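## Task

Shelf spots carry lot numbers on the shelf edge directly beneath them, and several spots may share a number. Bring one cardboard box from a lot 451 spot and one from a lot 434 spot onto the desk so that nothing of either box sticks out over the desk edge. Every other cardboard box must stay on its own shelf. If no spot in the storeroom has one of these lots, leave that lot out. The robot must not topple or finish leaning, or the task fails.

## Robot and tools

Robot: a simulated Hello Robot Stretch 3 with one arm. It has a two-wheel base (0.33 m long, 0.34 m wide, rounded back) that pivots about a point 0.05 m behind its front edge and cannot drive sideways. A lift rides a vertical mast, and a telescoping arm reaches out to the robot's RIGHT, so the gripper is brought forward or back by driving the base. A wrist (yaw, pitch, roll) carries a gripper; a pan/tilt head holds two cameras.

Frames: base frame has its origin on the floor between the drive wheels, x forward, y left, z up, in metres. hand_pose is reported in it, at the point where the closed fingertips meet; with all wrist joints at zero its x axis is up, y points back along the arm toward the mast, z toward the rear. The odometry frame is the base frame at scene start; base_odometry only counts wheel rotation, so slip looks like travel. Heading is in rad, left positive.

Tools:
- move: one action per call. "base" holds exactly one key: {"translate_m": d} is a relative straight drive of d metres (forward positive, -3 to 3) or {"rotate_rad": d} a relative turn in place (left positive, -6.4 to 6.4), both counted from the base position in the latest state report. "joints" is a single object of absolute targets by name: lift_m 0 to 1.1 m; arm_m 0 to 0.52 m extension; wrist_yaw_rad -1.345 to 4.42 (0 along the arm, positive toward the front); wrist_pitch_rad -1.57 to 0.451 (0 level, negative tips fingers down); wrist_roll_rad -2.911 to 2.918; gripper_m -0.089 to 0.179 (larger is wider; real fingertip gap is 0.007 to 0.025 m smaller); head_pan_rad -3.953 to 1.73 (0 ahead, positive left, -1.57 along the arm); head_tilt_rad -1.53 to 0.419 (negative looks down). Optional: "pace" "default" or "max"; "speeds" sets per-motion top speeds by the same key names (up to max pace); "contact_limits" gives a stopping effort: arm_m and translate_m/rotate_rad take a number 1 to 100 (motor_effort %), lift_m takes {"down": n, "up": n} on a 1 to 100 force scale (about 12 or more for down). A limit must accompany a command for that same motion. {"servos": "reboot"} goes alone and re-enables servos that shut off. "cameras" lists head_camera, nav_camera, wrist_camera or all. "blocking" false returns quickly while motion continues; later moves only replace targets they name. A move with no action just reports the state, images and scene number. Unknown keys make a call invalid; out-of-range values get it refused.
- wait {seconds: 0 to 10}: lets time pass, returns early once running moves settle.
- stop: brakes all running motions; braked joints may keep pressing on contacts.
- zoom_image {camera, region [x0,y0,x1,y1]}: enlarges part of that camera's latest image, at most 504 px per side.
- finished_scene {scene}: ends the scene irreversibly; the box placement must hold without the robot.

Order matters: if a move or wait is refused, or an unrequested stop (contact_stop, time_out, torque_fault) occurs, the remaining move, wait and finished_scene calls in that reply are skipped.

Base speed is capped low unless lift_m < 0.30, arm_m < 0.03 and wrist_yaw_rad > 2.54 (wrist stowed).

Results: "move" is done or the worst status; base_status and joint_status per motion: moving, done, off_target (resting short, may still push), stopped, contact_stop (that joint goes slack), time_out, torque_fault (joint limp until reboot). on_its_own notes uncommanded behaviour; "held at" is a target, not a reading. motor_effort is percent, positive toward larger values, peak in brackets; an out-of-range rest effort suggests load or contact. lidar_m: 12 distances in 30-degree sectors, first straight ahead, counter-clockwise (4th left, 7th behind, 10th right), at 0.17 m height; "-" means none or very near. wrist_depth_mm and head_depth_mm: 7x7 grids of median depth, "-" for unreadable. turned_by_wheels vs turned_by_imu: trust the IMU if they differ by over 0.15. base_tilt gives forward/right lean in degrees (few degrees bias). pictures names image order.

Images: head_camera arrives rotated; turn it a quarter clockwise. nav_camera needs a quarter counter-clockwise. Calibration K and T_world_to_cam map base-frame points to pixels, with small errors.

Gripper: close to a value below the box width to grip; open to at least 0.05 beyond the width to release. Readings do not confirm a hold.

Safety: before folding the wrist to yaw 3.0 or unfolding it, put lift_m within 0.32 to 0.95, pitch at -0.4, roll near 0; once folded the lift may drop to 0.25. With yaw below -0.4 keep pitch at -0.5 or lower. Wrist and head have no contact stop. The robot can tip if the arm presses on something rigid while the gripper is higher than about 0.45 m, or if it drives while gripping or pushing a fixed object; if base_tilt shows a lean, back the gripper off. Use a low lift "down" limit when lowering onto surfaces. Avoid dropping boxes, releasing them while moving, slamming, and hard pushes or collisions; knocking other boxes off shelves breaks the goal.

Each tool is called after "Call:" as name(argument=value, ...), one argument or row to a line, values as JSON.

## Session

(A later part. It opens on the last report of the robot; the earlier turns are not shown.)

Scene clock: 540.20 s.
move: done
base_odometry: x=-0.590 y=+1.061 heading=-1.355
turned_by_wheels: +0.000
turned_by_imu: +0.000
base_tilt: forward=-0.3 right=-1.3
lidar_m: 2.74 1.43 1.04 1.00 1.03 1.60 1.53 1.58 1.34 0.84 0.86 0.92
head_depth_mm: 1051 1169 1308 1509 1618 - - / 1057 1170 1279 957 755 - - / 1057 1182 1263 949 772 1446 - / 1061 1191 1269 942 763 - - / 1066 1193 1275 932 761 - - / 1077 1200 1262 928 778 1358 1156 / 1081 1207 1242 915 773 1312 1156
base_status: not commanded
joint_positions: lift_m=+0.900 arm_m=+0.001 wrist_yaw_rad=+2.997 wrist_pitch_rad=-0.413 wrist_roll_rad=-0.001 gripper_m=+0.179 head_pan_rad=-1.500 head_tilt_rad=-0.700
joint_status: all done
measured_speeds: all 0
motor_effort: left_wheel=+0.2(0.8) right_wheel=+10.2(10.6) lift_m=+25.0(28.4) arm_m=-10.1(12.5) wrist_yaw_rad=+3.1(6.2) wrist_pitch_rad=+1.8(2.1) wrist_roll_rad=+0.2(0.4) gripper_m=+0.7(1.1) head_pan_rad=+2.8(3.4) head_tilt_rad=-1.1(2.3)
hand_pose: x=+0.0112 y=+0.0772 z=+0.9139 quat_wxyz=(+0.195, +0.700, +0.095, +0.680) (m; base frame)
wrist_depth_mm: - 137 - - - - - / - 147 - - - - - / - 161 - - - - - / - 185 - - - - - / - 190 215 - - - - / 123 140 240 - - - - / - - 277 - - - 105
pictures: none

Call:
move(
  joints={"lift_m":0.28,"head_pan_rad":0,"head_tilt_rad":-0.5},
  pace="max",
)

Call:
move(
  base={"translate_m":2.15},
  speeds={"translate_m":0.25},
)

Call:
move(
  base={"rotate_rad":1.57},
)

Call:
move(
  base={"translate_m":0.55},
  joints={"head_pan_rad":-1.57,"head_tilt_rad":-0.7,"lift_m":0.72},
  cameras=["head_camera","nav_camera"],
)

Scene clock: 568.97 s.
move: done
base_odometry: x=-0.590 y=+1.061 heading=-1.355
turned_by_wheels: +0.000
turned_by_imu: +0.000
base_tilt: forward=-0.4 right=-1.2
lidar_m: 2.74 1.43 1.04 0.99 1.03 1.60 1.54 1.59 1.34 0.84 0.86 0.92
head_depth_mm: 2586 2856 3119 2943 2134 1628 1323 / 2614 2777 3046 2930 2115 1613 1315 / 2623 2880 3067 2966 2114 1611 1321 / 2604 2833 3088 2894 2077 1600 1308 / 2653 2860 2988 2851 2079 1588 1303 / 2637 2824 3007 2873 2058 1574 1292 / 2597 2731 2902 2728 2017 1573 1288
base_status: not commanded
joint_positions: lift_m=+0.280 arm_m=+0.001 wrist_yaw_rad=+2.997 wrist_pitch_rad=-0.414 wrist_roll_rad=-0.001 gripper_m=+0.179 head_pan_rad=+0.000 head_tilt_rad=-0.499
joint_status: all done
measured_speeds: all 0
motor_effort: left_wheel=+0.5(0.8) right_wheel=+9.6(10.9) lift_m=+25.8(27.6) arm_m=-2.9(8.1) wrist_yaw_rad=+1.7(4.1) wrist_pitch_rad=+2.1(2.2) wrist_roll_rad=+0.0(0.4) gripper_m=+0.3(1.3) head_pan_rad=-3.2(5.7) head_tilt_rad=-0.1(7.0)
hand_pose: x=+0.0112 y=+0.0770 z=+0.2936 quat_wxyz=(+0.195, +0.700, +0.095, +0.680) (m; base frame)
wrist_depth_mm: - 137 - - - - - / - 148 - - - - - / 951 161 871 910 882 878 872 / 731 186 671 717 711 696 699 / 603 190 216 588 583 583 582 / - 141 240 313 495 495 495 / 260 266 263 270 435 423 105
pictures: none

Scene clock: 579.93 s.
move: done
base_odometry: x=-0.130 y=-1.039 heading=-1.355
turned_by_wheels: +0.000
turned_by_imu: +0.001
base_tilt: forward=-0.3 right=-1.2
lidar_m: 0.61 1.09 1.06 1.02 1.06 1.43 3.64 1.28 1.30 1.24 1.02 1.10
head_depth_mm: 837 941 1010 738 1202 969 1179 / 861 937 1008 731 1196 956 1182 / 866 938 1007 721 1192 952 1170 / 860 936 1006 715 1184 945 1167 / 482 524 575 669 722 795 908 / 480 525 574 632 1119 881 1131 / 856 923 980 692 1167 932 1152
base_status: done
joint_positions: lift_m=+0.280 arm_m=+0.001 wrist_yaw_rad=+2.997 wrist_pitch_rad=-0.414 wrist_roll_rad=-0.001 gripper_m=+0.179 head_pan_rad=+0.000 head_tilt_rad=-0.500
joint_status: not commanded
measured_speeds: all 0
motor_effort: left_wheel=+0.9(10.5) right_wheel=+11.5(14.4) lift_m=+24.0(30.9) arm_m=+6.3(6.5) wrist_yaw_rad=+1.6(3.4) wrist_pitch_rad=+2.1(2.2) wrist_roll_rad=+0.3(0.4) gripper_m=+0.6(1.4) head_pan_rad=-2.9(3.9) head_tilt_rad=-4.5(5.6)
hand_pose: x=+0.0112 y=+0.0770 z=+0.2936 quat_wxyz=(+0.195, +0.700, +0.095, +0.680) (m; base frame)
wrist_depth_mm: - 137 162 - - - - / - 148 - - - - - / 942 162 859 887 905 857 - / 741 185 662 720 712 708 666 / 602 190 215 592 585 584 574 / - 141 239 314 496 502 492 / 259 266 262 271 435 424 105
pictures: none

Scene clock: 583.30 s.
move: done
base_odometry: x=-0.130 y=-1.039 heading=+0.215
turned_by_wheels: +1.570
turned_by_imu: +1.544
base_tilt: forward=-0.4 right=-1.1
lidar_m: 1.02 1.05 1.42 3.63 1.27 1.30 1.24 1.02 1.11 0.61 1.09 1.07
head_depth_mm: 844 911 992 1092 1208 1351 1326 / 839 907 991 1090 1206 1362 1315 / 847 911 996 1084 1212 1346 1304 / 832 898 975 1076 1194 1373 1299 / 827 898 976 1076 1193 1335 1295 / 824 890 969 1067 1179 1327 1293 / 824 890 964 1064 1176 1326 1282
base_status: done
joint_positions: lift_m=+0.280 arm_m=+0.001 wrist_yaw_rad=+2.997 wrist_pitch_rad=-0.414 wrist_roll_rad=-0.001 gripper_m=+0.179 head_pan_rad=+0.000 head_tilt_rad=-0.500
joint_status: not commanded
measured_speeds: all 0
motor_effort: left_wheel=-8.6(12.1) right_wheel=+9.2(13.2) lift_m=+26.0(26.0) arm_m=+0.5(7.7) wrist_yaw_rad=+1.0(3.3) wrist_pitch_rad=+2.1(2.3) wrist_roll_rad=+0.3(0.5) gripper_m=+0.5(1.2) head_pan_rad=-2.7(3.5) head_tilt_rad=-3.6(4.9)
hand_pose: x=+0.0112 y=+0.0770 z=+0.2936 quat_wxyz=(+0.195, +0.700, +0.095, +0.680) (m; base frame)
wrist_depth_mm: - 137 - - - - - / - 147 - - - - - / 893 162 858 906 884 881 873 / 740 186 667 723 708 700 696 / 610 190 216 587 590 585 580 / - 141 240 316 502 493 495 / 260 266 263 272 438 422 105
pictures: none

Scene clock: 589.93 s.
move: done
base_odometry: x=+0.408 y=-0.922 heading=+0.214
turned_by_wheels: +0.000
turned_by_imu: +0.001
base_tilt: forward=-0.3 right=-1.1
lidar_m: 0.48 0.49 0.66 1.69 1.86 1.68 1.79 1.48 0.73 1.04 0.70 0.50
head_depth_mm: 862 950 710 1074 971 1092 1184 / 863 944 702 1205 995 1269 1181 / 858 944 693 1197 988 1303 1177 / 855 925 682 1196 978 1289 1170 / 854 925 676 1191 975 1286 1166 / 854 921 667 1183 969 1281 1164 / 851 920 660 1169 958 1237 1157
base_status: done
joint_positions: lift_m=+0.720 arm_m=+0.001 wrist_yaw_rad=+2.997 wrist_pitch_rad=-0.414 wrist_roll_rad=-0.001 gripper_m=+0.179 head_pan_rad=-1.570 head_tilt_rad=-0.700
joint_status: all done
measured_speeds: all 0
motor_effort: left_wheel=+1.5(8.9) right_wheel=+8.4(13.6) lift_m=+29.7(34.1) arm_m=-11.9(13.4) wrist_yaw_rad=+0.8(3.7) wrist_pitch_rad=+2.1(2.2) wrist_roll_rad=+0.1(0.4) gripper_m=+1.2(1.2) head_pan_rad=+3.4(5.0) head_tilt_rad=+4.4(7.7)
hand_pose: x=+0.0111 y=+0.0770 z=+0.7336 quat_wxyz=(+0.195, +0.700, +0.095, +0.680) (m; base frame)
wrist_depth_mm: - 137 - - - - - / - 148 - - - - - / - 161 - - - - - / - 183 - - - - - / - 191 215 - - - - / 123 140 239 - - - - / 118 881 276 909 891 881 105
pictures: head_camera (sideways), nav_camera (sideways)
camera_calibration:
head_camera: T_world_to_cam=[[-0.0467553, 0.602545, -0.796714, 1.05215], [0.997493, -0.0142451, -0.0693114, 0.0837168], [-0.0531125, -0.797958, -0.600369, 0.737181], [0, 0, 0, 1]] pos_world=[0.0048402, -0.0445363, 1.28665]
nav_camera: T_world_to_cam=[[0.0175561, -0.623676, 0.781485, -0.973714], [-0.999788, -0.0193887, 0.00698687, 0.0471319], [0.0107944, -0.781442, -0.623884, 0.765004], [0, 0, 0, 1]] pos_world=[0.0559587, -0.00856208, 1.23789]

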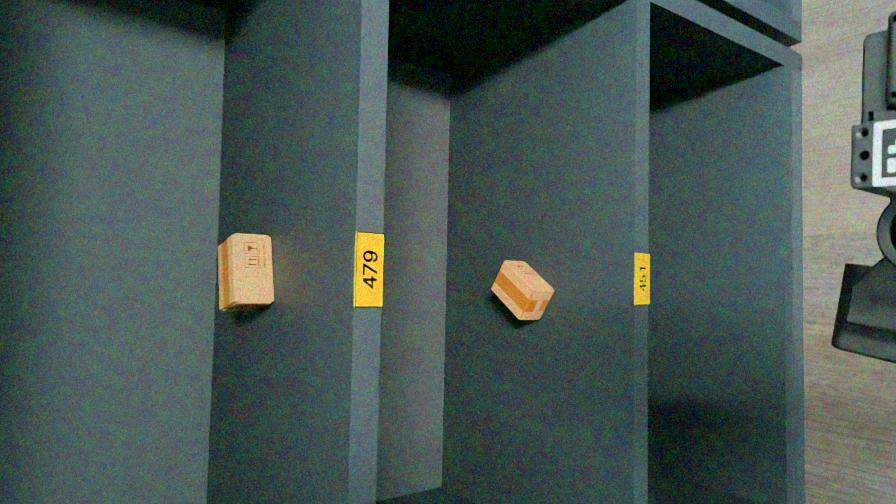

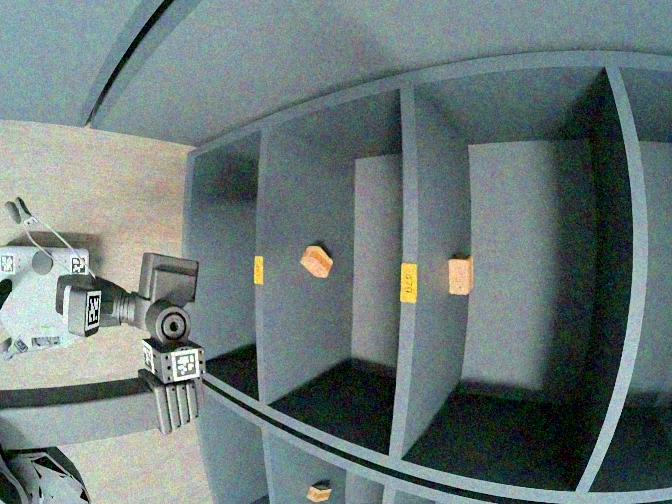

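Call:
move(
  joints={"wrist_yaw_rad":0,"wrist_pitch_rad":-0.4},
  cameras=["wrist_camera"],
)

Call:
zoom_image(
  camera="wrist_camera",
  region=[220, 60, 400, 180],
)

Scene clock: 601.27 s.
move: done
base_odometry: x=+0.408 y=-0.922 heading=+0.214
turned_by_wheels: +0.000
turned_by_imu: +0.000
base_tilt: forward=-0.3 right=-1.1
lidar_m: 0.48 0.49 0.66 1.69 1.86 1.68 1.79 1.48 0.73 1.05 0.69 0.50
head_depth_mm: 863 947 712 1073 972 1089 1181 / 860 944 701 1207 994 1273 1182 / 861 941 692 1197 988 1299 474 / 857 928 684 1196 981 1289 397 / 853 921 676 1186 977 1281 1141 / 852 918 668 1175 969 1278 1163 / 850 921 660 1169 959 1243 1155
base_status: not commanded
joint_positions: lift_m=+0.720 arm_m=+0.001 wrist_yaw_rad=+0.003 wrist_pitch_rad=-0.414 wrist_roll_rad=-0.001 gripper_m=+0.179 head_pan_rad=-1.570 head_tilt_rad=-0.700
joint_status: all done
measured_speeds: all 0
motor_effort: left_wheel=+1.0(1.6) right_wheel=+8.9(9.8) lift_m=+24.7(27.4) arm_m=-10.0(11.2) wrist_yaw_rad=-3.7(6.4) wrist_pitch_rad=+2.1(4.2) wrist_roll_rad=+0.1(0.4) gripper_m=+0.8(1.4) head_pan_rad=+3.1(4.0) head_tilt_rad=+3.1(3.7)
hand_pose: x=-0.0208 y=-0.3704 z=+0.7336 quat_wxyz=(+0.693, +0.147, -0.691, -0.145) (m; base frame)
wrist_depth_mm: - 744 - - - - - / - - - - - 767 - / - - - 597 - - - / - - - - - - 543 / - 143 - - - - 468 / - 126 - - - 929 - / - - - - - - 105
pictures: wrist_camera
camera_calibration:
wrist_camera: T_world_to_cam=[[-0.998881, -0.0402473, -0.0248182, -0.0108189], [-0.00299841, 0.577732, -0.816221, 0.845215], [0.0471889, -0.815233, -0.577207, 0.288543], [0, 0, 0, 1]] pos_world=[-0.0218886, -0.253513, 0.856163]

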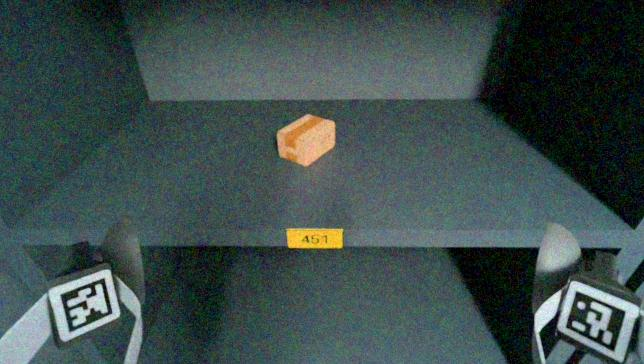

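Scaled by 2.800.

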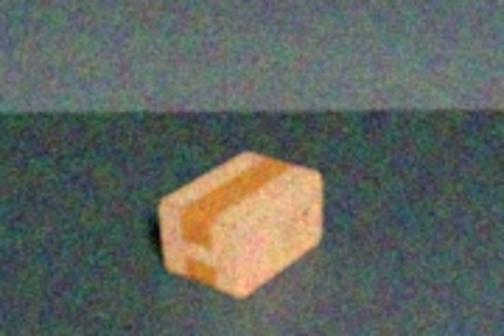

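Call:
move(
  base={"translate_m":0.115},
  joints={"wrist_yaw_rad":-0.39,"wrist_pitch_rad":-0.28},
)

Call:
move(
  joints={"arm_m":0.3,"lift_m":0.56},
  cameras=["head_camera","wrist_camera"],
)

Scene clock: 633.37 s.
move: done
base_odometry: x=+0.520 y=-0.898 heading=+0.214
turned_by_wheels: +0.000
turned_by_imu: -0.001
base_tilt: forward=-0.3 right=-1.2
lidar_m: 0.36 0.38 0.51 1.29 2.80 1.78 1.90 0.86 0.80 1.04 0.53 0.38
head_depth_mm: 862 945 711 1211 999 1256 1169 / 855 944 701 1212 998 1277 1181 / 857 925 696 1199 987 1265 386 / 854 931 686 1194 985 1225 1100 / 853 921 676 1186 977 1254 1166 / 846 918 670 1185 971 1250 1155 / 833 891 661 976 915 1045 1134
base_status: done
joint_positions: lift_m=+0.720 arm_m=+0.001 wrist_yaw_rad=-0.387 wrist_pitch_rad=-0.302 wrist_roll_rad=-0.001 gripper_m=+0.179 head_pan_rad=-1.570 head_tilt_rad=-0.700
joint_status: all done
measured_speeds: all 0
motor_effort: left_wheel=+6.1(10.0) right_wheel=+4.7(11.0) lift_m=+31.0(31.1) arm_m=-7.8(9.4) wrist_yaw_rad=-3.3(6.0) wrist_pitch_rad=+3.5(5.9) wrist_roll_rad=+0.1(0.4) gripper_m=+0.5(1.0) head_pan_rad=+3.5(4.0) head_tilt_rad=+2.3(3.4)
hand_pose: x=-0.1111 y=-0.3655 z=+0.7596 quat_wxyz=(+0.666, -0.030, -0.706, -0.239) (m; base frame)
wrist_depth_mm: - - - - 842 - - / - - - - 872 - - / - - - - 881 - 892 / - - 597 - - 591 - / - 143 - - - 593 - / - 126 - - - - - / - - - - 865 781 105
pictures: none

Scene clock: 636.80 s.
move: done
base_odometry: x=+0.520 y=-0.898 heading=+0.214
turned_by_wheels: +0.000
turned_by_imu: +0.000
base_tilt: forward=-0.2 right=-1.1
lidar_m: 0.36 0.38 0.50 1.29 2.80 1.78 1.90 0.86 0.80 1.04 0.53 0.38
head_depth_mm: 861 949 711 1205 1002 1252 1193 / 858 942 700 1202 993 1272 1130 / 856 927 691 1194 983 606 1110 / 855 937 685 1196 923 668 1171 / 852 919 676 1186 971 1254 1163 / 849 916 669 1179 970 1249 1163 / 836 888 660 976 918 1041 1132
base_status: not commanded
joint_positions: lift_m=+0.560 arm_m=+0.300 wrist_yaw_rad=-0.387 wrist_pitch_rad=-0.301 wrist_roll_rad=-0.001 gripper_m=+0.179 head_pan_rad=-1.570 head_tilt_rad=-0.700
joint_status: all done
measured_speeds: all 0
motor_effort: left_wheel=+6.1(6.3) right_wheel=+5.0(5.6) lift_m=+24.8(29.0) arm_m=+13.7(15.4) wrist_yaw_rad=-3.2(4.7) wrist_pitch_rad=+3.3(3.6) wrist_roll_rad=+0.1(0.4) gripper_m=+1.0(1.2) head_pan_rad=+3.6(4.1) head_tilt_rad=+2.4(3.5)
hand_pose: x=-0.1112 y=-0.6649 z=+0.5998 quat_wxyz=(+0.666, -0.030, -0.706, -0.239) (m; base frame)
wrist_depth_mm: - - - - - 567 - / - - - - - - - / - - - - - - - / - - 257 323 - - - / 299 263 259 283 280 278 278 / - 218 233 232 230 231 229 / 188 193 198 198 197 195 105
pictures: head_camera (sideways), wrist_camera
camera_calibration:
head_camera: T_world_to_cam=[[-0.0467553, 0.602545, -0.796714, 1.05215], [0.997493, -0.0142451, -0.0693114, 0.0837168], [-0.0531125, -0.797958, -0.600369, 0.737181], [0, 0, 0, 1]] pos_world=[0.0048402, -0.0445363, 1.28665]
wrist_camera: T_world_to_cam=[[-0.940083, 0.340331, -0.0204837, 0.140713], [0.180787, 0.446641, -0.876258, 0.875209], [-0.289069, -0.827458, -0.481407, -0.127388], [0, 0, 0, 1]] pos_world=[-0.0627683, -0.544201, 0.708466]

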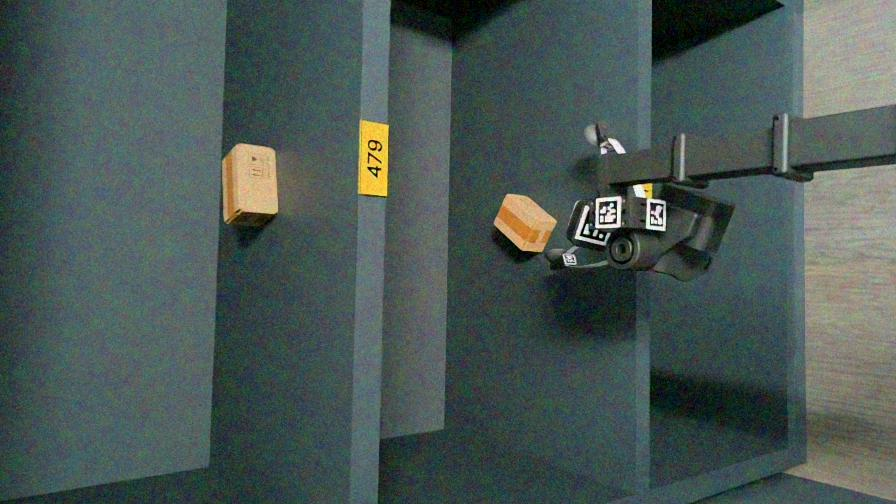

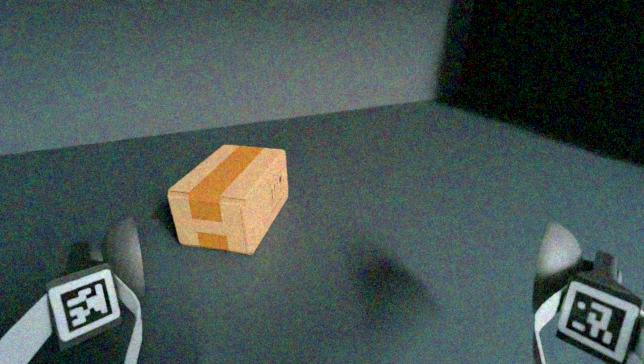

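Call:
move(
  base={"translate_m":0.05},
  joints={"lift_m":0.515},
)

Call:
move(
  joints={"arm_m":0.37},
  contact_limits={"arm_m":30},
  speeds={"arm_m":0.08},
  cameras=["wrist_camera"],
)

Scene clock: 651.17 s.
move: done
base_odometry: x=+0.569 y=-0.887 heading=+0.214
turned_by_wheels: +0.000
turned_by_imu: +0.000
base_tilt: forward=-0.3 right=-1.2
lidar_m: 0.31 0.32 0.43 1.11 2.87 1.82 1.95 0.86 0.83 1.04 0.46 0.33
head_depth_mm: 860 941 709 1202 1001 1288 1187 / 857 938 703 1199 995 1274 1158 / 857 921 695 1206 990 636 1100 / 853 935 685 1193 979 675 1173 / 849 923 677 1194 978 1260 1160 / 848 916 668 1157 966 1222 1162 / 785 794 661 810 869 990 1087
base_status: done
joint_positions: lift_m=+0.515 arm_m=+0.300 wrist_yaw_rad=-0.387 wrist_pitch_rad=-0.301 wrist_roll_rad=-0.001 gripper_m=+0.179 head_pan_rad=-1.570 head_tilt_rad=-0.700
joint_status: all done
measured_speeds: all 0
motor_effort: left_wheel=+4.3(10.5) right_wheel=+6.0(9.7) lift_m=+23.2(27.3) arm_m=+12.7(13.7) wrist_yaw_rad=-3.9(4.4) wrist_pitch_rad=+3.4(3.5) wrist_roll_rad=+0.2(0.3) gripper_m=+0.5(1.2) head_pan_rad=+3.6(4.0) head_tilt_rad=+2.4(3.1)
hand_pose: x=-0.1112 y=-0.6649 z=+0.5548 quat_wxyz=(+0.666, -0.030, -0.706, -0.239) (m; base frame)
wrist_depth_mm: - - - - - 592 - / - - - - - - - / - - 242 255 - - 313 / 271 269 256 252 264 263 260 / 212 203 211 209 208 207 215 / 119 162 173 172 172 171 170 / 140 143 147 143 146 145 105
pictures: none

Scene clock: 652.90 s.
move: done
base_odometry: x=+0.569 y=-0.887 heading=+0.214
turned_by_wheels: +0.000
turned_by_imu: +0.000
base_tilt: forward=-0.3 right=-1.1
lidar_m: 0.31 0.32 0.43 1.11 2.86 1.83 1.95 0.86 0.83 1.04 0.46 0.33
head_depth_mm: 862 946 711 1199 999 1283 1190 / 858 945 702 1199 995 1277 1163 / 855 926 694 1197 938 642 1108 / 854 938 685 1189 894 1223 1175 / 848 918 676 1187 972 1256 1167 / 845 919 670 1163 969 1220 1159 / 784 793 662 812 864 991 1090
base_status: not commanded
joint_positions: lift_m=+0.515 arm_m=+0.370 wrist_yaw_rad=-0.387 wrist_pitch_rad=-0.301 wrist_roll_rad=-0.001 gripper_m=+0.179 head_pan_rad=-1.570 head_tilt_rad=-0.700
joint_status: all done
measured_speeds: all 0
motor_effort: left_wheel=+3.9(4.6) right_wheel=+6.0(7.1) lift_m=+24.8(25.1) arm_m=+13.6(14.6) wrist_yaw_rad=-2.9(4.2) wrist_pitch_rad=+3.3(3.4) wrist_roll_rad=+0.1(0.5) gripper_m=+0.7(1.1) head_pan_rad=+2.9(4.2) head_tilt_rad=+2.2(3.1)
contact_limits: arm_m 30 (drawing in: default 31, maximum 55; extending or still: default 40, maximum 69)
hand_pose: x=-0.1112 y=-0.7349 z=+0.5548 quat_wxyz=(+0.666, -0.030, -0.706, -0.239) (m; base frame)
wrist_depth_mm: 333 - - - - 528 - / - - - - - - - / - 321 320 209 - - 329 / 270 271 253 181 264 262 260 / 213 202 202 192 208 207 215 / 118 144 173 171 171 171 170 / 139 143 147 142 146 146 107
pictures: wrist_camera
camera_calibration:
wrist_camera: T_world_to_cam=[[-0.940071, 0.340367, -0.0204314, 0.163603], [0.180718, 0.446526, -0.876331, 0.867016], [-0.289151, -0.827505, -0.481277, -0.207093], [0, 0, 0, 1]] pos_world=[-0.0627681, -0.614201, 0.663466]

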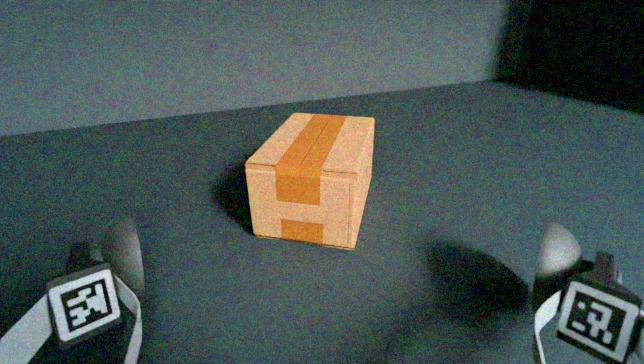

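Call:
move(
  base={"translate_m":-0.012},
  joints={"arm_m":0.442},
  contact_limits={"arm_m":30},
  speeds={"arm_m":0.08},
  cameras=["wrist_camera"],
)

Call:
move(
  joints={"gripper_m":0.05},
  cameras=["wrist_camera"],
)

Scene clock: 662.60 s.
move: done
base_odometry: x=+0.557 y=-0.889 heading=+0.214
turned_by_wheels: +0.000
turned_by_imu: +0.000
base_tilt: forward=-0.3 right=-1.3
lidar_m: 0.33 0.34 0.45 1.15 2.25 1.81 1.94 0.87 0.83 1.04 0.48 0.34
head_depth_mm: 860 944 710 1199 1003 1286 1184 / 856 942 700 1205 995 1283 1158 / 854 928 692 1195 783 652 1110 / 853 934 685 1199 787 1264 1171 / 852 923 676 1192 974 1255 1157 / 847 919 667 1164 967 1219 1162 / 819 831 659 852 869 978 1108
base_status: done
joint_positions: lift_m=+0.515 arm_m=+0.442 wrist_yaw_rad=-0.387 wrist_pitch_rad=-0.301 wrist_roll_rad=-0.001 gripper_m=+0.179 head_pan_rad=-1.570 head_tilt_rad=-0.700
joint_status: all done
measured_speeds: all 0
motor_effort: left_wheel=-5.4(9.6) right_wheel=-6.9(10.6) lift_m=+27.1(27.5) arm_m=+13.6(14.8) wrist_yaw_rad=-3.8(4.3) wrist_pitch_rad=+3.5(3.5) wrist_roll_rad=+0.1(0.3) gripper_m=+0.8(1.3) head_pan_rad=+3.2(3.8) head_tilt_rad=+2.0(2.9)
contact_limits: arm_m 30 (drawing in: default 31, maximum 55; extending or still: default 40, maximum 69)
hand_pose: x=-0.1112 y=-0.8069 z=+0.5548 quat_wxyz=(+0.666, -0.030, -0.706, -0.239) (m; base frame)
wrist_depth_mm: 282 299 326 - - - 468 / 296 317 338 - - - - / 314 326 318 315 315 - 328 / 268 269 267 161 236 263 260 / 211 201 201 127 191 206 215 / 118 144 167 116 160 170 169 / 139 143 143 129 141 145 107
pictures: wrist_camera
camera_calibration:
wrist_camera: T_world_to_cam=[[-0.940054, 0.340408, -0.0205144, 0.188194], [0.180806, 0.446494, -0.876329, 0.899148], [-0.28915, -0.827505, -0.481277, -0.266674], [0, 0, 0, 1]] pos_world=[-0.0627682, -0.686201, 0.663466]

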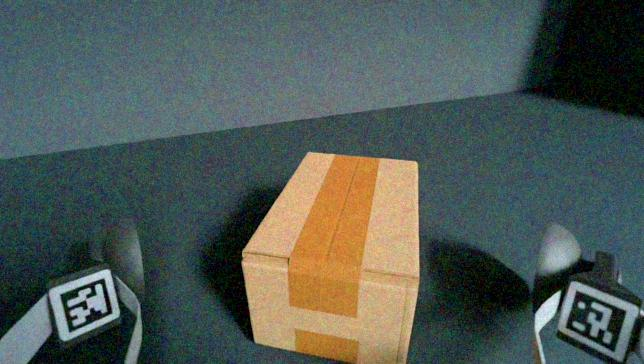

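Scene clock: 664.43 s.
move: done
base_odometry: x=+0.557 y=-0.889 heading=+0.214
turned_by_wheels: +0.000
turned_by_imu: +0.000
base_tilt: forward=-0.2 right=-1.2
lidar_m: 0.33 0.34 0.45 1.15 2.25 1.80 1.94 0.87 0.83 1.04 0.47 0.34
head_depth_mm: 862 947 712 1213 1003 1273 1190 / 855 943 701 1203 994 1273 1159 / 853 924 694 1201 783 652 1104 / 854 934 685 1191 787 1262 1170 / 851 921 676 1191 976 1252 1165 / 848 918 668 1166 971 1220 1160 / 823 832 661 852 868 977 1111
base_status: not commanded
joint_positions: lift_m=+0.515 arm_m=+0.442 wrist_yaw_rad=-0.387 wrist_pitch_rad=-0.300 wrist_roll_rad=-0.001 gripper_m=+0.050 head_pan_rad=-1.570 head_tilt_rad=-0.700
joint_status: all done
measured_speeds: all 0
motor_effort: left_wheel=-5.3(5.8) right_wheel=-6.6(7.6) lift_m=+27.2(28.0) arm_m=+13.0(13.9) wrist_yaw_rad=-3.1(4.4) wrist_pitch_rad=+3.3(3.5) wrist_roll_rad=+0.0(0.3) gripper_m=-8.0(82.7) head_pan_rad=+3.2(3.8) head_tilt_rad=+2.1(2.8)
contact_limits: arm_m 30 (drawing in: default 31, maximum 55; extending or still: default 40, maximum 69)
hand_pose: x=-0.1113 y=-0.8070 z=+0.5549 quat_wxyz=(+0.666, -0.030, -0.706, -0.239) (m; base frame)
wrist_depth_mm: 282 299 325 - - - 466 / 296 316 337 - - - - / 314 328 319 - 315 - 332 / 270 269 268 162 180 262 261 / 213 211 158 127 144 206 206 / 174 174 131 125 125 171 170 / 147 114 146 138 137 137 145
pictures: wrist_camera
camera_calibration:
wrist_camera: T_world_to_cam=[[-0.939978, 0.340622, -0.0204342, 0.188198], [0.180687, 0.446036, -0.876586, 0.899014], [-0.28947, -0.827664, -0.48081, -0.267141], [0, 0, 0, 1]] pos_world=[-0.0628677, -0.686201, 0.663465]

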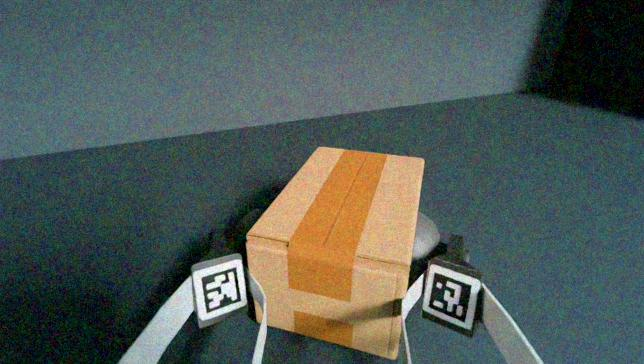

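Call:
move(
  joints={"gripper_m":0.0},
)

Call:
move(
  joints={"lift_m":0.6},
  speeds={"lift_m":0.05},
)

Call:
move(
  joints={"arm_m":0.2},
)

Call:
move(
  joints={"arm_m":0.0},
  cameras=["wrist_camera"],
)

Scene clock: 672.63 s.
move: done
base_odometry: x=+0.557 y=-0.889 heading=+0.214
turned_by_wheels: +0.000
turned_by_imu: +0.000
base_tilt: forward=-0.3 right=-1.2
lidar_m: 0.33 0.34 0.45 1.15 2.25 1.81 1.94 0.87 0.83 1.04 0.48 0.34
head_depth_mm: 859 943 711 1214 1009 1285 1195 / 855 947 699 1202 994 1277 1157 / 855 928 695 1198 782 653 1103 / 853 934 683 1195 789 1261 1171 / 850 920 676 1190 972 1253 1161 / 848 916 669 1167 967 1219 1165 / 824 827 661 853 866 979 1107
base_status: not commanded
joint_positions: lift_m=+0.515 arm_m=+0.442 wrist_yaw_rad=-0.388 wrist_pitch_rad=-0.299 wrist_roll_rad=-0.001 gripper_m=+0.001 head_pan_rad=-1.570 head_tilt_rad=-0.700
joint_status: all done
measured_speeds: all 0
motor_effort: left_wheel=-5.4(5.8) right_wheel=-6.8(8.0) lift_m=+29.2(30.3) arm_m=+12.8(13.2) wrist_yaw_rad=-1.8(3.6) wrist_pitch_rad=+3.0(3.3) wrist_roll_rad=+0.2(0.4) gripper_m=-24.6(98.0) head_pan_rad=+3.4(3.9) head_tilt_rad=+2.0(2.5)
contact_limits: arm_m 30 (drawing in: default 31, maximum 55; extending or still: default 40, maximum 69)
hand_pose: x=-0.1114 y=-0.8071 z=+0.5553 quat_wxyz=(+0.666, -0.031, -0.706, -0.238) (m; base frame)
wrist_depth_mm: 281 299 326 - - - 467 / 297 316 336 - - - - / 313 328 322 - 318 - 314 / 270 269 269 161 182 264 263 / 213 211 156 127 145 208 206 / 174 174 129 127 124 171 170 / 148 102 143 139 138 141 145
pictures: none

Scene clock: 674.87 s.
move: done
base_odometry: x=+0.557 y=-0.889 heading=+0.214
turned_by_wheels: +0.000
turned_by_imu: +0.000
base_tilt: forward=-0.3 right=-1.0
lidar_m: 0.33 0.34 0.45 1.15 2.25 1.81 1.93 0.87 0.83 1.04 0.48 0.34
head_depth_mm: 861 945 709 1205 1004 1278 1194 / 856 943 699 1201 1001 1219 443 / 856 923 693 1198 686 911 1148 / 851 935 685 1196 896 1263 1169 / 851 919 676 1182 975 1257 1163 / 849 915 667 1157 964 1217 1155 / 821 832 660 849 867 984 1108
base_status: not commanded
joint_positions: lift_m=+0.600 arm_m=+0.442 wrist_yaw_rad=-0.388 wrist_pitch_rad=-0.303 wrist_roll_rad=-0.001 gripper_m=+0.004 head_pan_rad=-1.570 head_tilt_rad=-0.700
joint_status: all done
measured_speeds: all 0
motor_effort: left_wheel=-5.2(5.7) right_wheel=-6.3(7.5) lift_m=+31.3(33.7) arm_m=+12.5(12.9) wrist_yaw_rad=-3.4(3.8) wrist_pitch_rad=+3.8(3.9) wrist_roll_rad=+0.2(0.3) gripper_m=-10.4(25.3) head_pan_rad=+3.0(3.8) head_tilt_rad=+1.3(2.6)
contact_limits: arm_m 30 (drawing in: default 31, maximum 55; extending or still: default 40, maximum 69)
hand_pose: x=-0.1112 y=-0.8067 z=+0.6393 quat_wxyz=(+0.666, -0.030, -0.706, -0.240) (m; base frame)
wrist_depth_mm: 282 301 325 - - - 470 / 297 318 338 - - - - / 313 332 - - - 523 - / 329 - - 163 163 - - / 338 321 133 127 139 314 325 / 287 287 130 126 124 283 281 / 244 102 235 144 227 227 240
pictures: none

Scene clock: 677.87 s.
move: done
base_odometry: x=+0.557 y=-0.889 heading=+0.214
turned_by_wheels: +0.000
turned_by_imu: +0.000
base_tilt: forward=-0.4 right=-1.1
lidar_m: 0.33 0.34 0.45 1.15 2.25 1.81 1.94 0.87 0.83 1.04 0.48 0.34
head_depth_mm: 858 946 711 1210 1000 1287 1189 / 858 939 703 1207 998 1249 445 / 856 927 696 1198 988 525 1103 / 853 934 685 1192 983 545 1149 / 848 920 678 1190 973 1260 1168 / 849 918 668 1165 968 1218 1161 / 822 831 660 851 867 979 1112
base_status: not commanded
joint_positions: lift_m=+0.600 arm_m=+0.200 wrist_yaw_rad=-0.388 wrist_pitch_rad=-0.304 wrist_roll_rad=-0.001 gripper_m=+0.004 head_pan_rad=-1.570 head_tilt_rad=-0.700
joint_status: all done
measured_speeds: all 0
motor_effort: left_wheel=-5.2(5.8) right_wheel=-6.5(7.8) lift_m=+23.7(32.0) arm_m=-12.1(14.5) wrist_yaw_rad=-2.5(4.2) wrist_pitch_rad=+3.9(4.0) wrist_roll_rad=+0.0(0.5) gripper_m=-10.8(11.2) head_pan_rad=+3.2(3.7) head_tilt_rad=+1.8(2.8)
hand_pose: x=-0.1112 y=-0.5646 z=+0.6391 quat_wxyz=(+0.666, -0.029, -0.706, -0.240) (m; base frame)
wrist_depth_mm: - - - - 668 - - / - - - - 712 - - / - - - - - - - / - - - 165 165 - - / - - 134 127 139 327 - / 289 288 129 128 125 305 - / 245 101 236 141 131 108 -
pictures: none

Scene clock: 680.57 s.
move: done
base_odometry: x=+0.557 y=-0.889 heading=+0.214
turned_by_wheels: +0.000
turned_by_imu: +0.000
base_tilt: forward=-0.2 right=-1.2
lidar_m: 0.33 0.34 0.45 1.15 2.26 1.81 1.94 0.87 0.83 1.04 0.48 0.34
head_depth_mm: 862 946 710 1207 998 1283 1184 / 855 942 701 1203 996 1279 1164 / 855 925 693 1200 991 1232 620 / 854 936 687 1191 980 1264 1169 / 850 921 677 1196 972 1248 1162 / 854 919 669 1159 973 1221 1162 / 823 832 662 853 870 978 1108
base_status: not commanded
joint_positions: lift_m=+0.600 arm_m=+0.001 wrist_yaw_rad=-0.388 wrist_pitch_rad=-0.304 wrist_roll_rad=-0.001 gripper_m=+0.004 head_pan_rad=-1.570 head_tilt_rad=-0.700
joint_status: all done
measured_speeds: all 0
motor_effort: left_wheel=-5.5(5.9) right_wheel=-7.0(7.5) lift_m=+25.3(25.9) arm_m=-12.4(14.5) wrist_yaw_rad=-2.4(3.8) wrist_pitch_rad=+4.0(4.0) wrist_roll_rad=+0.2(0.4) gripper_m=-10.6(11.3) head_pan_rad=+3.4(3.9) head_tilt_rad=+1.9(2.6)
hand_pose: x=-0.1112 y=-0.3652 z=+0.6391 quat_wxyz=(+0.666, -0.029, -0.706, -0.240) (m; base frame)
wrist_depth_mm: - - - - 831 - 487 / - - - - 860 - 522 / - - - - - - 570 / - - - 165 175 - - / - - 134 127 139 655 - / - - 130 128 125 702 - / - 102 - 138 131 782 836
pictures: wrist_camera
camera_calibration:
wrist_camera: T_world_to_cam=[[-0.939856, 0.340949, -0.0205895, 0.0397803], [0.181987, 0.44883, -0.87489, 0.775795], [-0.289051, -0.826018, -0.483884, 0.141592], [0, 0, 0, 1]] pos_world=[-0.0628691, -0.244805, 0.748068]

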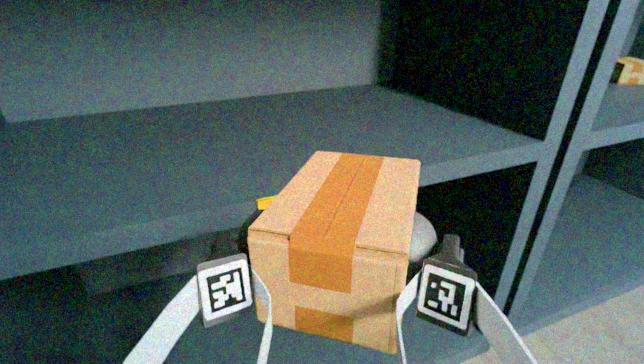

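Call:
move(
  base={"translate_m":-0.7},
)

Call:
move(
  joints={"wrist_yaw_rad":2.0},
  speeds={"wrist_yaw_rad":0.8},
)

Call:
move(
  base={"rotate_rad":-1.57},
)

Call:
move(
  base={"translate_m":-0.95},
  joints={"lift_m":0.88,"head_pan_rad":-1.57},
)

Call:
move(
  base={"translate_m":-0.9},
  cameras=["head_camera","nav_camera"],
)

Scene clock: 702.43 s.
move: done
base_odometry: x=-0.127 y=-1.038 heading=+0.214
turned_by_wheels: +0.000
turned_by_imu: +0.000
base_tilt: forward=-0.3 right=-1.2
lidar_m: 1.02 1.05 1.41 3.64 1.28 1.30 1.24 1.02 1.11 0.61 1.09 1.07
head_depth_mm: 875 962 710 1231 1002 1315 1194 / 874 961 703 1226 993 1313 1157 / 874 952 693 1210 985 1300 621 / 867 939 687 1199 978 1282 1166 / 489 548 637 720 881 1093 1166 / 488 547 634 1136 940 1281 1166 / 867 932 696 1178 960 1276 1157
base_status: done
joint_positions: lift_m=+0.600 arm_m=+0.001 wrist_yaw_rad=-0.388 wrist_pitch_rad=-0.304 wrist_roll_rad=-0.001 gripper_m=+0.004 head_pan_rad=-1.570 head_tilt_rad=-0.700
joint_status: not commanded
measured_speeds: all 0
motor_effort: left_wheel=-4.1(12.9) right_wheel=-8.3(11.8) lift_m=+30.5(30.7) arm_m=-3.4(10.0) wrist_yaw_rad=-1.2(3.9) wrist_pitch_rad=+4.1(4.1) wrist_roll_rad=+0.2(0.4) gripper_m=-11.0(11.3) head_pan_rad=+2.8(3.9) head_tilt_rad=+1.2(2.1)
hand_pose: x=-0.1112 y=-0.3652 z=+0.6391 quat_wxyz=(+0.666, -0.029, -0.706, -0.240) (m; base frame)
wrist_depth_mm: 291 - - - - 892 - / 300 - - - - - - / 321 374 - - - - 660 / 340 361 - 165 187 - - / - 380 134 127 145 - - / - 407 129 128 124 844 951 / - 102 - 137 - 795 829
pictures: none

Scene clock: 706.03 s.
move: done
base_odometry: x=-0.127 y=-1.038 heading=+0.214
turned_by_wheels: +0.000
turned_by_imu: +0.000
base_tilt: forward=-0.3 right=-1.2
lidar_m: 1.02 1.05 1.41 3.62 1.27 1.30 1.24 1.02 1.11 0.61 1.09 1.07
head_depth_mm: 875 966 707 1237 1002 1317 1185 / 879 962 703 1226 993 1314 1187 / 868 949 691 1210 992 1299 1173 / 868 939 685 1194 980 1290 1170 / 490 548 635 722 881 1095 1174 / 488 546 635 1138 941 1280 1166 / 862 931 696 1177 961 1271 1159
base_status: not commanded
joint_positions: lift_m=+0.600 arm_m=+0.001 wrist_yaw_rad=+1.997 wrist_pitch_rad=-0.304 wrist_roll_rad=-0.001 gripper_m=+0.004 head_pan_rad=-1.570 head_tilt_rad=-0.700
joint_status: all done
measured_speeds: all 0
motor_effort: left_wheel=-4.2(4.4) right_wheel=-7.6(8.4) lift_m=+31.4(32.2) arm_m=+0.2(2.9) wrist_yaw_rad=+2.2(6.8) wrist_pitch_rad=+3.8(4.1) wrist_roll_rad=+0.2(0.4) gripper_m=-10.5(11.2) head_pan_rad=+3.2(3.6) head_tilt_rad=+0.8(2.0)
hand_pose: x=+0.1948 y=-0.0476 z=+0.6391 quat_wxyz=(+0.469, +0.645, -0.288, +0.530) (m; base frame)
wrist_depth_mm: - - - - - 746 - / - - - - - 790 - / - - - - - 865 - / - - - 165 188 919 - / - - 140 126 145 - - / - - 130 128 125 985 904 / 855 810 816 144 791 809 836
pictures: none

Scene clock: 709.63 s.
move: done
base_odometry: x=-0.127 y=-1.038 heading=-1.355
turned_by_wheels: -1.570
turned_by_imu: -1.545
base_tilt: forward=-0.2 right=-1.3
lidar_m: 0.61 1.09 1.06 1.02 1.05 1.43 3.64 1.28 1.30 1.24 1.02 1.10
head_depth_mm: 1030 1150 1301 1527 1685 1395 1188 / 1029 1151 1304 1509 1640 1394 1184 / 1030 1147 1297 1498 1651 1376 1177 / 1024 1148 1299 1501 1640 1371 1169 / 1024 1143 1298 1493 1653 1374 1164 / 1022 1140 1304 1488 1643 1367 1155 / 1024 1153 1313 1523 1637 1356 1154
base_status: done
joint_positions: lift_m=+0.600 arm_m=+0.001 wrist_yaw_rad=+1.997 wrist_pitch_rad=-0.304 wrist_roll_rad=-0.001 gripper_m=+0.004 head_pan_rad=-1.570 head_tilt_rad=-0.700
joint_status: not commanded
measured_speeds: all 0
motor_effort: left_wheel=+8.0(11.9) right_wheel=-10.4(12.8) lift_m=+28.9(31.9) arm_m=-5.0(5.0) wrist_yaw_rad=+2.6(3.7) wrist_pitch_rad=+3.9(4.1) wrist_roll_rad=+0.2(0.3) gripper_m=-10.5(11.3) head_pan_rad=+3.0(3.9) head_tilt_rad=+1.4(2.0)
hand_pose: x=+0.1948 y=-0.0475 z=+0.6391 quat_wxyz=(+0.469, +0.645, -0.288, +0.530) (m; base frame)
wrist_depth_mm: - - - - - - - / - - - - - - - / - - - - - - - / - - - 165 188 - - / - - 141 127 145 - - / - - 129 128 124 - - / 851 808 824 144 131 108 -
pictures: none

Scene clock: 720.27 s.
move: done
base_odometry: x=-0.330 y=-0.110 heading=-1.355
turned_by_wheels: +0.000
turned_by_imu: -0.001
base_tilt: forward=-0.4 right=-1.3
lidar_m: 1.55 1.45 1.05 1.01 1.04 1.41 2.72 1.08 0.80 0.83 1.31 1.75
head_depth_mm: 1061 1173 1274 973 781 - - / 1058 1182 1268 960 778 - - / 1054 1177 1261 953 770 1422 - / 1055 1177 1259 947 767 294 - / 1051 1173 1302 1063 784 1403 1197 / 1053 1171 1332 1519 1643 1356 1187 / 1050 1161 1310 1515 1629 1345 1186
base_status: done
joint_positions: lift_m=+0.880 arm_m=+0.001 wrist_yaw_rad=+1.997 wrist_pitch_rad=-0.304 wrist_roll_rad=-0.001 gripper_m=+0.004 head_pan_rad=-1.570 head_tilt_rad=-0.700
joint_status: all done
measured_speeds: all 0
motor_effort: left_wheel=-4.3(9.5) right_wheel=-7.6(15.7) lift_m=+24.2(34.6) arm_m=-9.1(13.4) wrist_yaw_rad=+2.3(3.8) wrist_pitch_rad=+3.9(4.1) wrist_roll_rad=+0.2(0.5) gripper_m=-11.0(11.3) head_pan_rad=+3.1(3.9) head_tilt_rad=+0.5(1.9)
hand_pose: x=+0.1947 y=-0.0475 z=+0.9190 quat_wxyz=(+0.469, +0.645, -0.288, +0.530) (m; base frame)
wrist_depth_mm: - - - - - - - / - - - - - - - / - - - - - - - / - - - 165 188 - - / - - 141 127 144 - - / - - 129 128 125 - - / - - - 144 - - -
pictures: none

Scene clock: 730.40 s.
move: done
base_odometry: x=-0.523 y=+0.769 heading=-1.355
turned_by_wheels: +0.000
turned_by_imu: -0.001
base_tilt: forward=-0.4 right=-1.1
lidar_m: 2.44 1.45 1.04 1.00 1.03 1.91 1.83 1.85 0.92 0.77 0.74 1.17
head_depth_mm: 1070 1191 1278 969 781 - - / 1064 1192 1283 960 775 - - / 1063 1188 1274 952 769 1425 - / 1058 1188 1279 944 763 294 - / 1060 1188 1275 933 758 1330 1192 / 1060 1186 1258 928 755 1332 1179 / 1055 1185 1257 918 748 1311 1174
base_status: done
joint_positions: lift_m=+0.880 arm_m=+0.001 wrist_yaw_rad=+1.997 wrist_pitch_rad=-0.304 wrist_roll_rad=-0.001 gripper_m=+0.004 head_pan_rad=-1.570 head_tilt_rad=-0.700
joint_status: not commanded
measured_speeds: all 0
motor_effort: left_wheel=-6.3(9.7) right_wheel=-5.3(14.8) lift_m=+25.1(25.7) arm_m=-5.5(9.8) wrist_yaw_rad=+1.6(4.1) wrist_pitch_rad=+4.0(4.1) wrist_roll_rad=+0.2(0.4) gripper_m=-10.8(11.4) head_pan_rad=+3.2(3.6) head_tilt_rad=+0.4(1.2)
hand_pose: x=+0.1947 y=-0.0475 z=+0.9190 quat_wxyz=(+0.469, +0.645, -0.288, +0.530) (m; base frame)
wrist_depth_mm: - - - - - - - / - - - - - - - / - - - - - - - / - - - 165 188 - - / - - 141 126 145 - - / - - 130 128 124 - - / - - - 144 - - -
pictures: head_camera (sideways), nav_camera (sideways)
camera_calibration:
head_camera: T_world_to_cam=[[-0.0467553, 0.602545, -0.796714, 1.05215], [0.997493, -0.0142451, -0.0693114, 0.0837168], [-0.0531125, -0.797958, -0.600369, 0.737181], [0, 0, 0, 1]] pos_world=[0.0048402, -0.0445363, 1.28665]
nav_camera: T_world_to_cam=[[0.0175561, -0.623676, 0.781485, -0.973714], [-0.999788, -0.0193887, 0.00698687, 0.0471319], [0.0107944, -0.781442, -0.623884, 0.765004], [0, 0, 0, 1]] pos_world=[0.0559587, -0.00856208, 1.23789]

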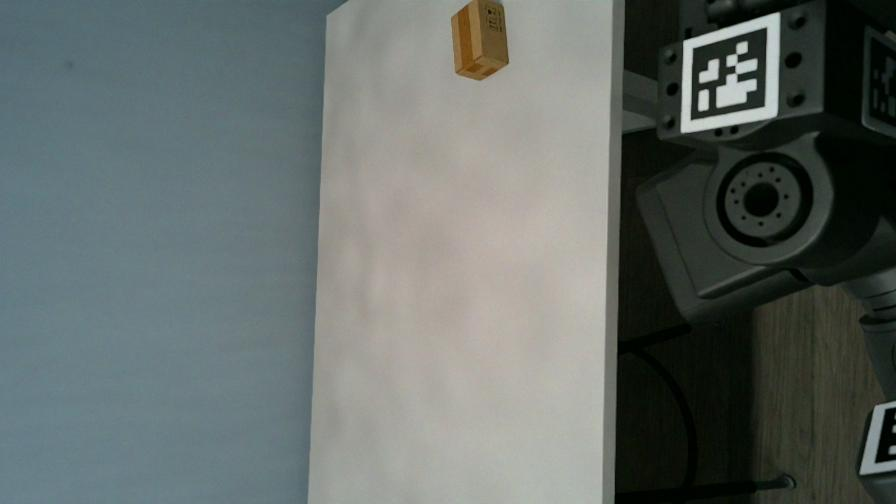

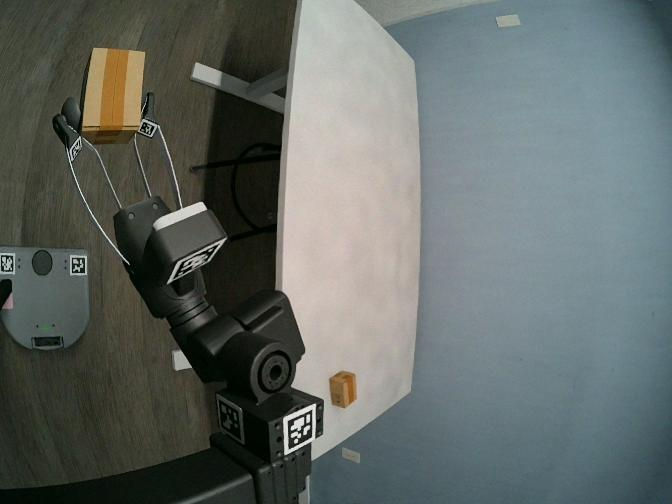

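Plenty of room. Place as before.

Call:
move(
  joints={"wrist_yaw_rad":0},
  speeds={"wrist_yaw_rad":0.8},
)

Call:
move(
  joints={"arm_m":0.33},
)

Call:
move(
  joints={"lift_m":0.75},
)

Call:
move(
  joints={"lift_m":0.69},
  speeds={"lift_m":0.02},
  contact_limits={"lift_m":{"down":13}},
  cameras=["head_camera","wrist_camera"],
)

Scene clock: 744.20 s.
move: done
base_odometry: x=-0.523 y=+0.769 heading=-1.355
turned_by_wheels: +0.000
turned_by_imu: +0.000
base_tilt: forward=-0.3 right=-1.1
lidar_m: 2.44 1.46 1.04 1.00 1.03 1.90 1.83 1.85 0.92 0.77 0.74 1.18
head_depth_mm: 1068 1187 1282 966 780 - - / 1069 1190 1275 960 776 - - / 1061 1189 1273 954 479 391 - / 1064 1187 1270 945 453 299 - / 1065 1178 1271 934 760 1335 1160 / 1055 1185 1264 922 754 1325 1164 / 1058 1186 1251 918 750 1322 1157
base_status: not commanded
joint_positions: lift_m=+0.880 arm_m=+0.001 wrist_yaw_rad=+0.003 wrist_pitch_rad=-0.304 wrist_roll_rad=-0.001 gripper_m=+0.004 head_pan_rad=-1.570 head_tilt_rad=-0.700
joint_status: all done
measured_speeds: all 0
motor_effort: left_wheel=-6.2(6.8) right_wheel=-5.6(6.5) lift_m=+25.1(26.0) arm_m=-2.2(3.7) wrist_yaw_rad=-2.7(7.0) wrist_pitch_rad=+3.9(4.2) wrist_roll_rad=+0.2(0.5) gripper_m=-10.9(11.3) head_pan_rad=+2.8(3.4) head_tilt_rad=+0.0(1.1)
hand_pose: x=-0.0208 y=-0.3828 z=+0.9190 quat_wxyz=(+0.700, +0.108, -0.698, -0.106) (m; base frame)
wrist_depth_mm: - - - - - - - / - - - - - - - / - - - - - - - / - - - 165 165 520 - / - - 134 127 139 - - / - - 129 128 125 - - / - 102 - 144 - 120 -
pictures: none

Scene clock: 747.83 s.
move: done
base_odometry: x=-0.523 y=+0.769 heading=-1.355
turned_by_wheels: +0.000
turned_by_imu: +0.000
base_tilt: forward=-0.2 right=-1.1
lidar_m: 2.44 1.45 1.04 1.00 1.03 1.90 1.83 1.85 0.92 0.77 0.74 1.18
head_depth_mm: 1067 1191 1283 342 - - 1166 / 1061 1194 477 358 749 1353 1179 / 1066 1186 471 503 770 1388 1176 / 1061 1188 745 847 765 1371 1170 / 1058 1187 1271 938 759 1334 1167 / 1058 1179 1266 926 755 1334 1157 / 1055 1182 1251 918 751 1314 1162
base_status: not commanded
joint_positions: lift_m=+0.880 arm_m=+0.330 wrist_yaw_rad=+0.003 wrist_pitch_rad=-0.304 wrist_roll_rad=-0.001 gripper_m=+0.004 head_pan_rad=-1.570 head_tilt_rad=-0.700
joint_status: all done
measured_speeds: all 0
motor_effort: left_wheel=-6.3(6.7) right_wheel=-5.1(6.1) lift_m=+25.7(26.2) arm_m=+12.6(15.4) wrist_yaw_rad=-4.0(4.5) wrist_pitch_rad=+4.1(4.1) wrist_roll_rad=-0.1(0.4) gripper_m=-10.8(11.2) head_pan_rad=+2.6(3.8) head_tilt_rad=-0.4(1.5)
hand_pose: x=-0.0208 y=-0.7122 z=+0.9190 quat_wxyz=(+0.700, +0.108, -0.698, -0.106) (m; base frame)
wrist_depth_mm: - - - - - - - / - - - - - - - / - - - - - - - / - - - 165 165 - - / - - 134 126 139 - - / - - 130 128 125 - - / - 101 - 138 - 108 -
pictures: none

Scene clock: 749.83 s.
move: done
base_odometry: x=-0.523 y=+0.769 heading=-1.355
turned_by_wheels: +0.000
turned_by_imu: +0.000
base_tilt: forward=-0.4 right=-1.3
lidar_m: 2.44 1.45 1.04 1.00 1.03 1.91 1.83 1.85 0.92 0.77 0.74 1.18
head_depth_mm: 1068 1193 1275 966 781 1360 302 / 1064 1188 1264 959 428 358 315 / 1066 1189 1269 546 715 1376 1176 / 1064 1183 1270 636 717 1374 1175 / 1062 1184 1266 935 761 1328 1166 / 1055 1179 1263 926 754 1333 1157 / 1057 1178 1252 918 749 1316 1163
base_status: not commanded
joint_positions: lift_m=+0.750 arm_m=+0.330 wrist_yaw_rad=+0.003 wrist_pitch_rad=-0.304 wrist_roll_rad=-0.001 gripper_m=+0.004 head_pan_rad=-1.570 head_tilt_rad=-0.700
joint_status: all done
measured_speeds: all 0
motor_effort: left_wheel=-6.5(6.6) right_wheel=-5.7(6.3) lift_m=+26.2(26.7) arm_m=+11.3(13.2) wrist_yaw_rad=-2.2(4.0) wrist_pitch_rad=+4.1(4.1) wrist_roll_rad=+0.2(0.4) gripper_m=-10.4(11.3) head_pan_rad=+2.3(3.5) head_tilt_rad=-1.0(1.0)
hand_pose: x=-0.0208 y=-0.7122 z=+0.7889 quat_wxyz=(+0.700, +0.108, -0.698, -0.106) (m; base frame)
wrist_depth_mm: - - - - - - - / - - - - - - - / - - - - - - - / - - - 165 165 - - / - - 133 127 139 - - / - - 129 128 124 - - / - 101 - 137 - 108 -
pictures: none

Scene clock: 753.20 s.
move: done
base_odometry: x=-0.523 y=+0.769 heading=-1.355
turned_by_wheels: +0.000
turned_by_imu: +0.000
base_tilt: forward=-0.4 right=-1.2
lidar_m: 2.44 1.43 1.04 1.00 1.03 1.91 1.83 1.85 0.92 0.77 0.74 1.18
head_depth_mm: 1068 1195 1276 969 783 1405 1167 / 1067 1191 1283 959 732 414 352 / 1065 1182 1272 955 571 1349 1174 / 1064 1187 1278 865 609 1377 1170 / 1067 1178 1269 936 761 1340 1167 / 1061 1180 1266 924 755 1338 1153 / 1058 1182 1252 917 748 1312 1159
base_status: not commanded
joint_positions: lift_m=+0.690 arm_m=+0.330 wrist_yaw_rad=+0.002 wrist_pitch_rad=-0.257 wrist_roll_rad=+0.000 gripper_m=+0.004 head_pan_rad=-1.570 head_tilt_rad=-0.700
joint_status: all done
measured_speeds: all 0
motor_effort: left_wheel=-6.1(6.8) right_wheel=-6.0(6.2) lift_m=+20.4(26.5) arm_m=+8.4(11.6) wrist_yaw_rad=-2.1(5.0) wrist_pitch_rad=-4.7(5.0) wrist_roll_rad=-0.3(0.5) gripper_m=-10.6(11.5) head_pan_rad=+3.3(3.5) head_tilt_rad=+0.1(1.5)
contact_limits: lift_m down 13 (down: maximum 72; up: maximum 65)
hand_pose: x=-0.0209 y=-0.7167 z=+0.7403 quat_wxyz=(+0.701, +0.092, -0.701, -0.090) (m; base frame)
wrist_depth_mm: - - - - - - - / - - - - - - - / - - - - - - - / - - - 163 163 - - / - - 132 126 137 - - / - - 130 128 124 - - / - 94 - 138 - 107 -
pictures: head_camera (sideways), wrist_camera
camera_calibration:
head_camera: T_world_to_cam=[[-0.0467553, 0.602545, -0.796714, 1.05215], [0.997493, -0.0142451, -0.0693114, 0.0837168], [-0.0531125, -0.797958, -0.600369, 0.737181], [0, 0, 0, 1]] pos_world=[0.0048402, -0.0445363, 1.28665]
wrist_camera: T_world_to_cam=[[-0.998894, -0.0426735, -0.0197358, -0.0302622], [-0.00120053, 0.442779, -0.89663, 1.01365], [0.0470009, -0.895615, -0.442341, -0.147284], [0, 0, 0, 1]] pos_world=[-0.0220893, -0.582025, 0.843124]

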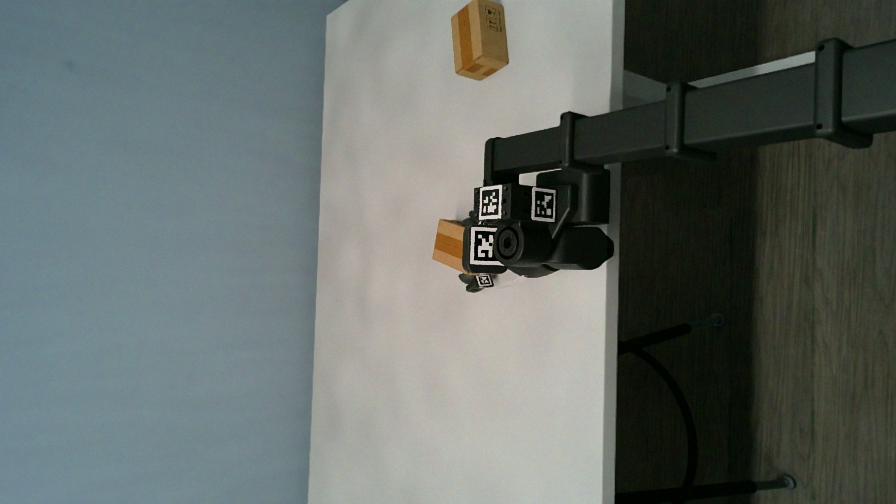

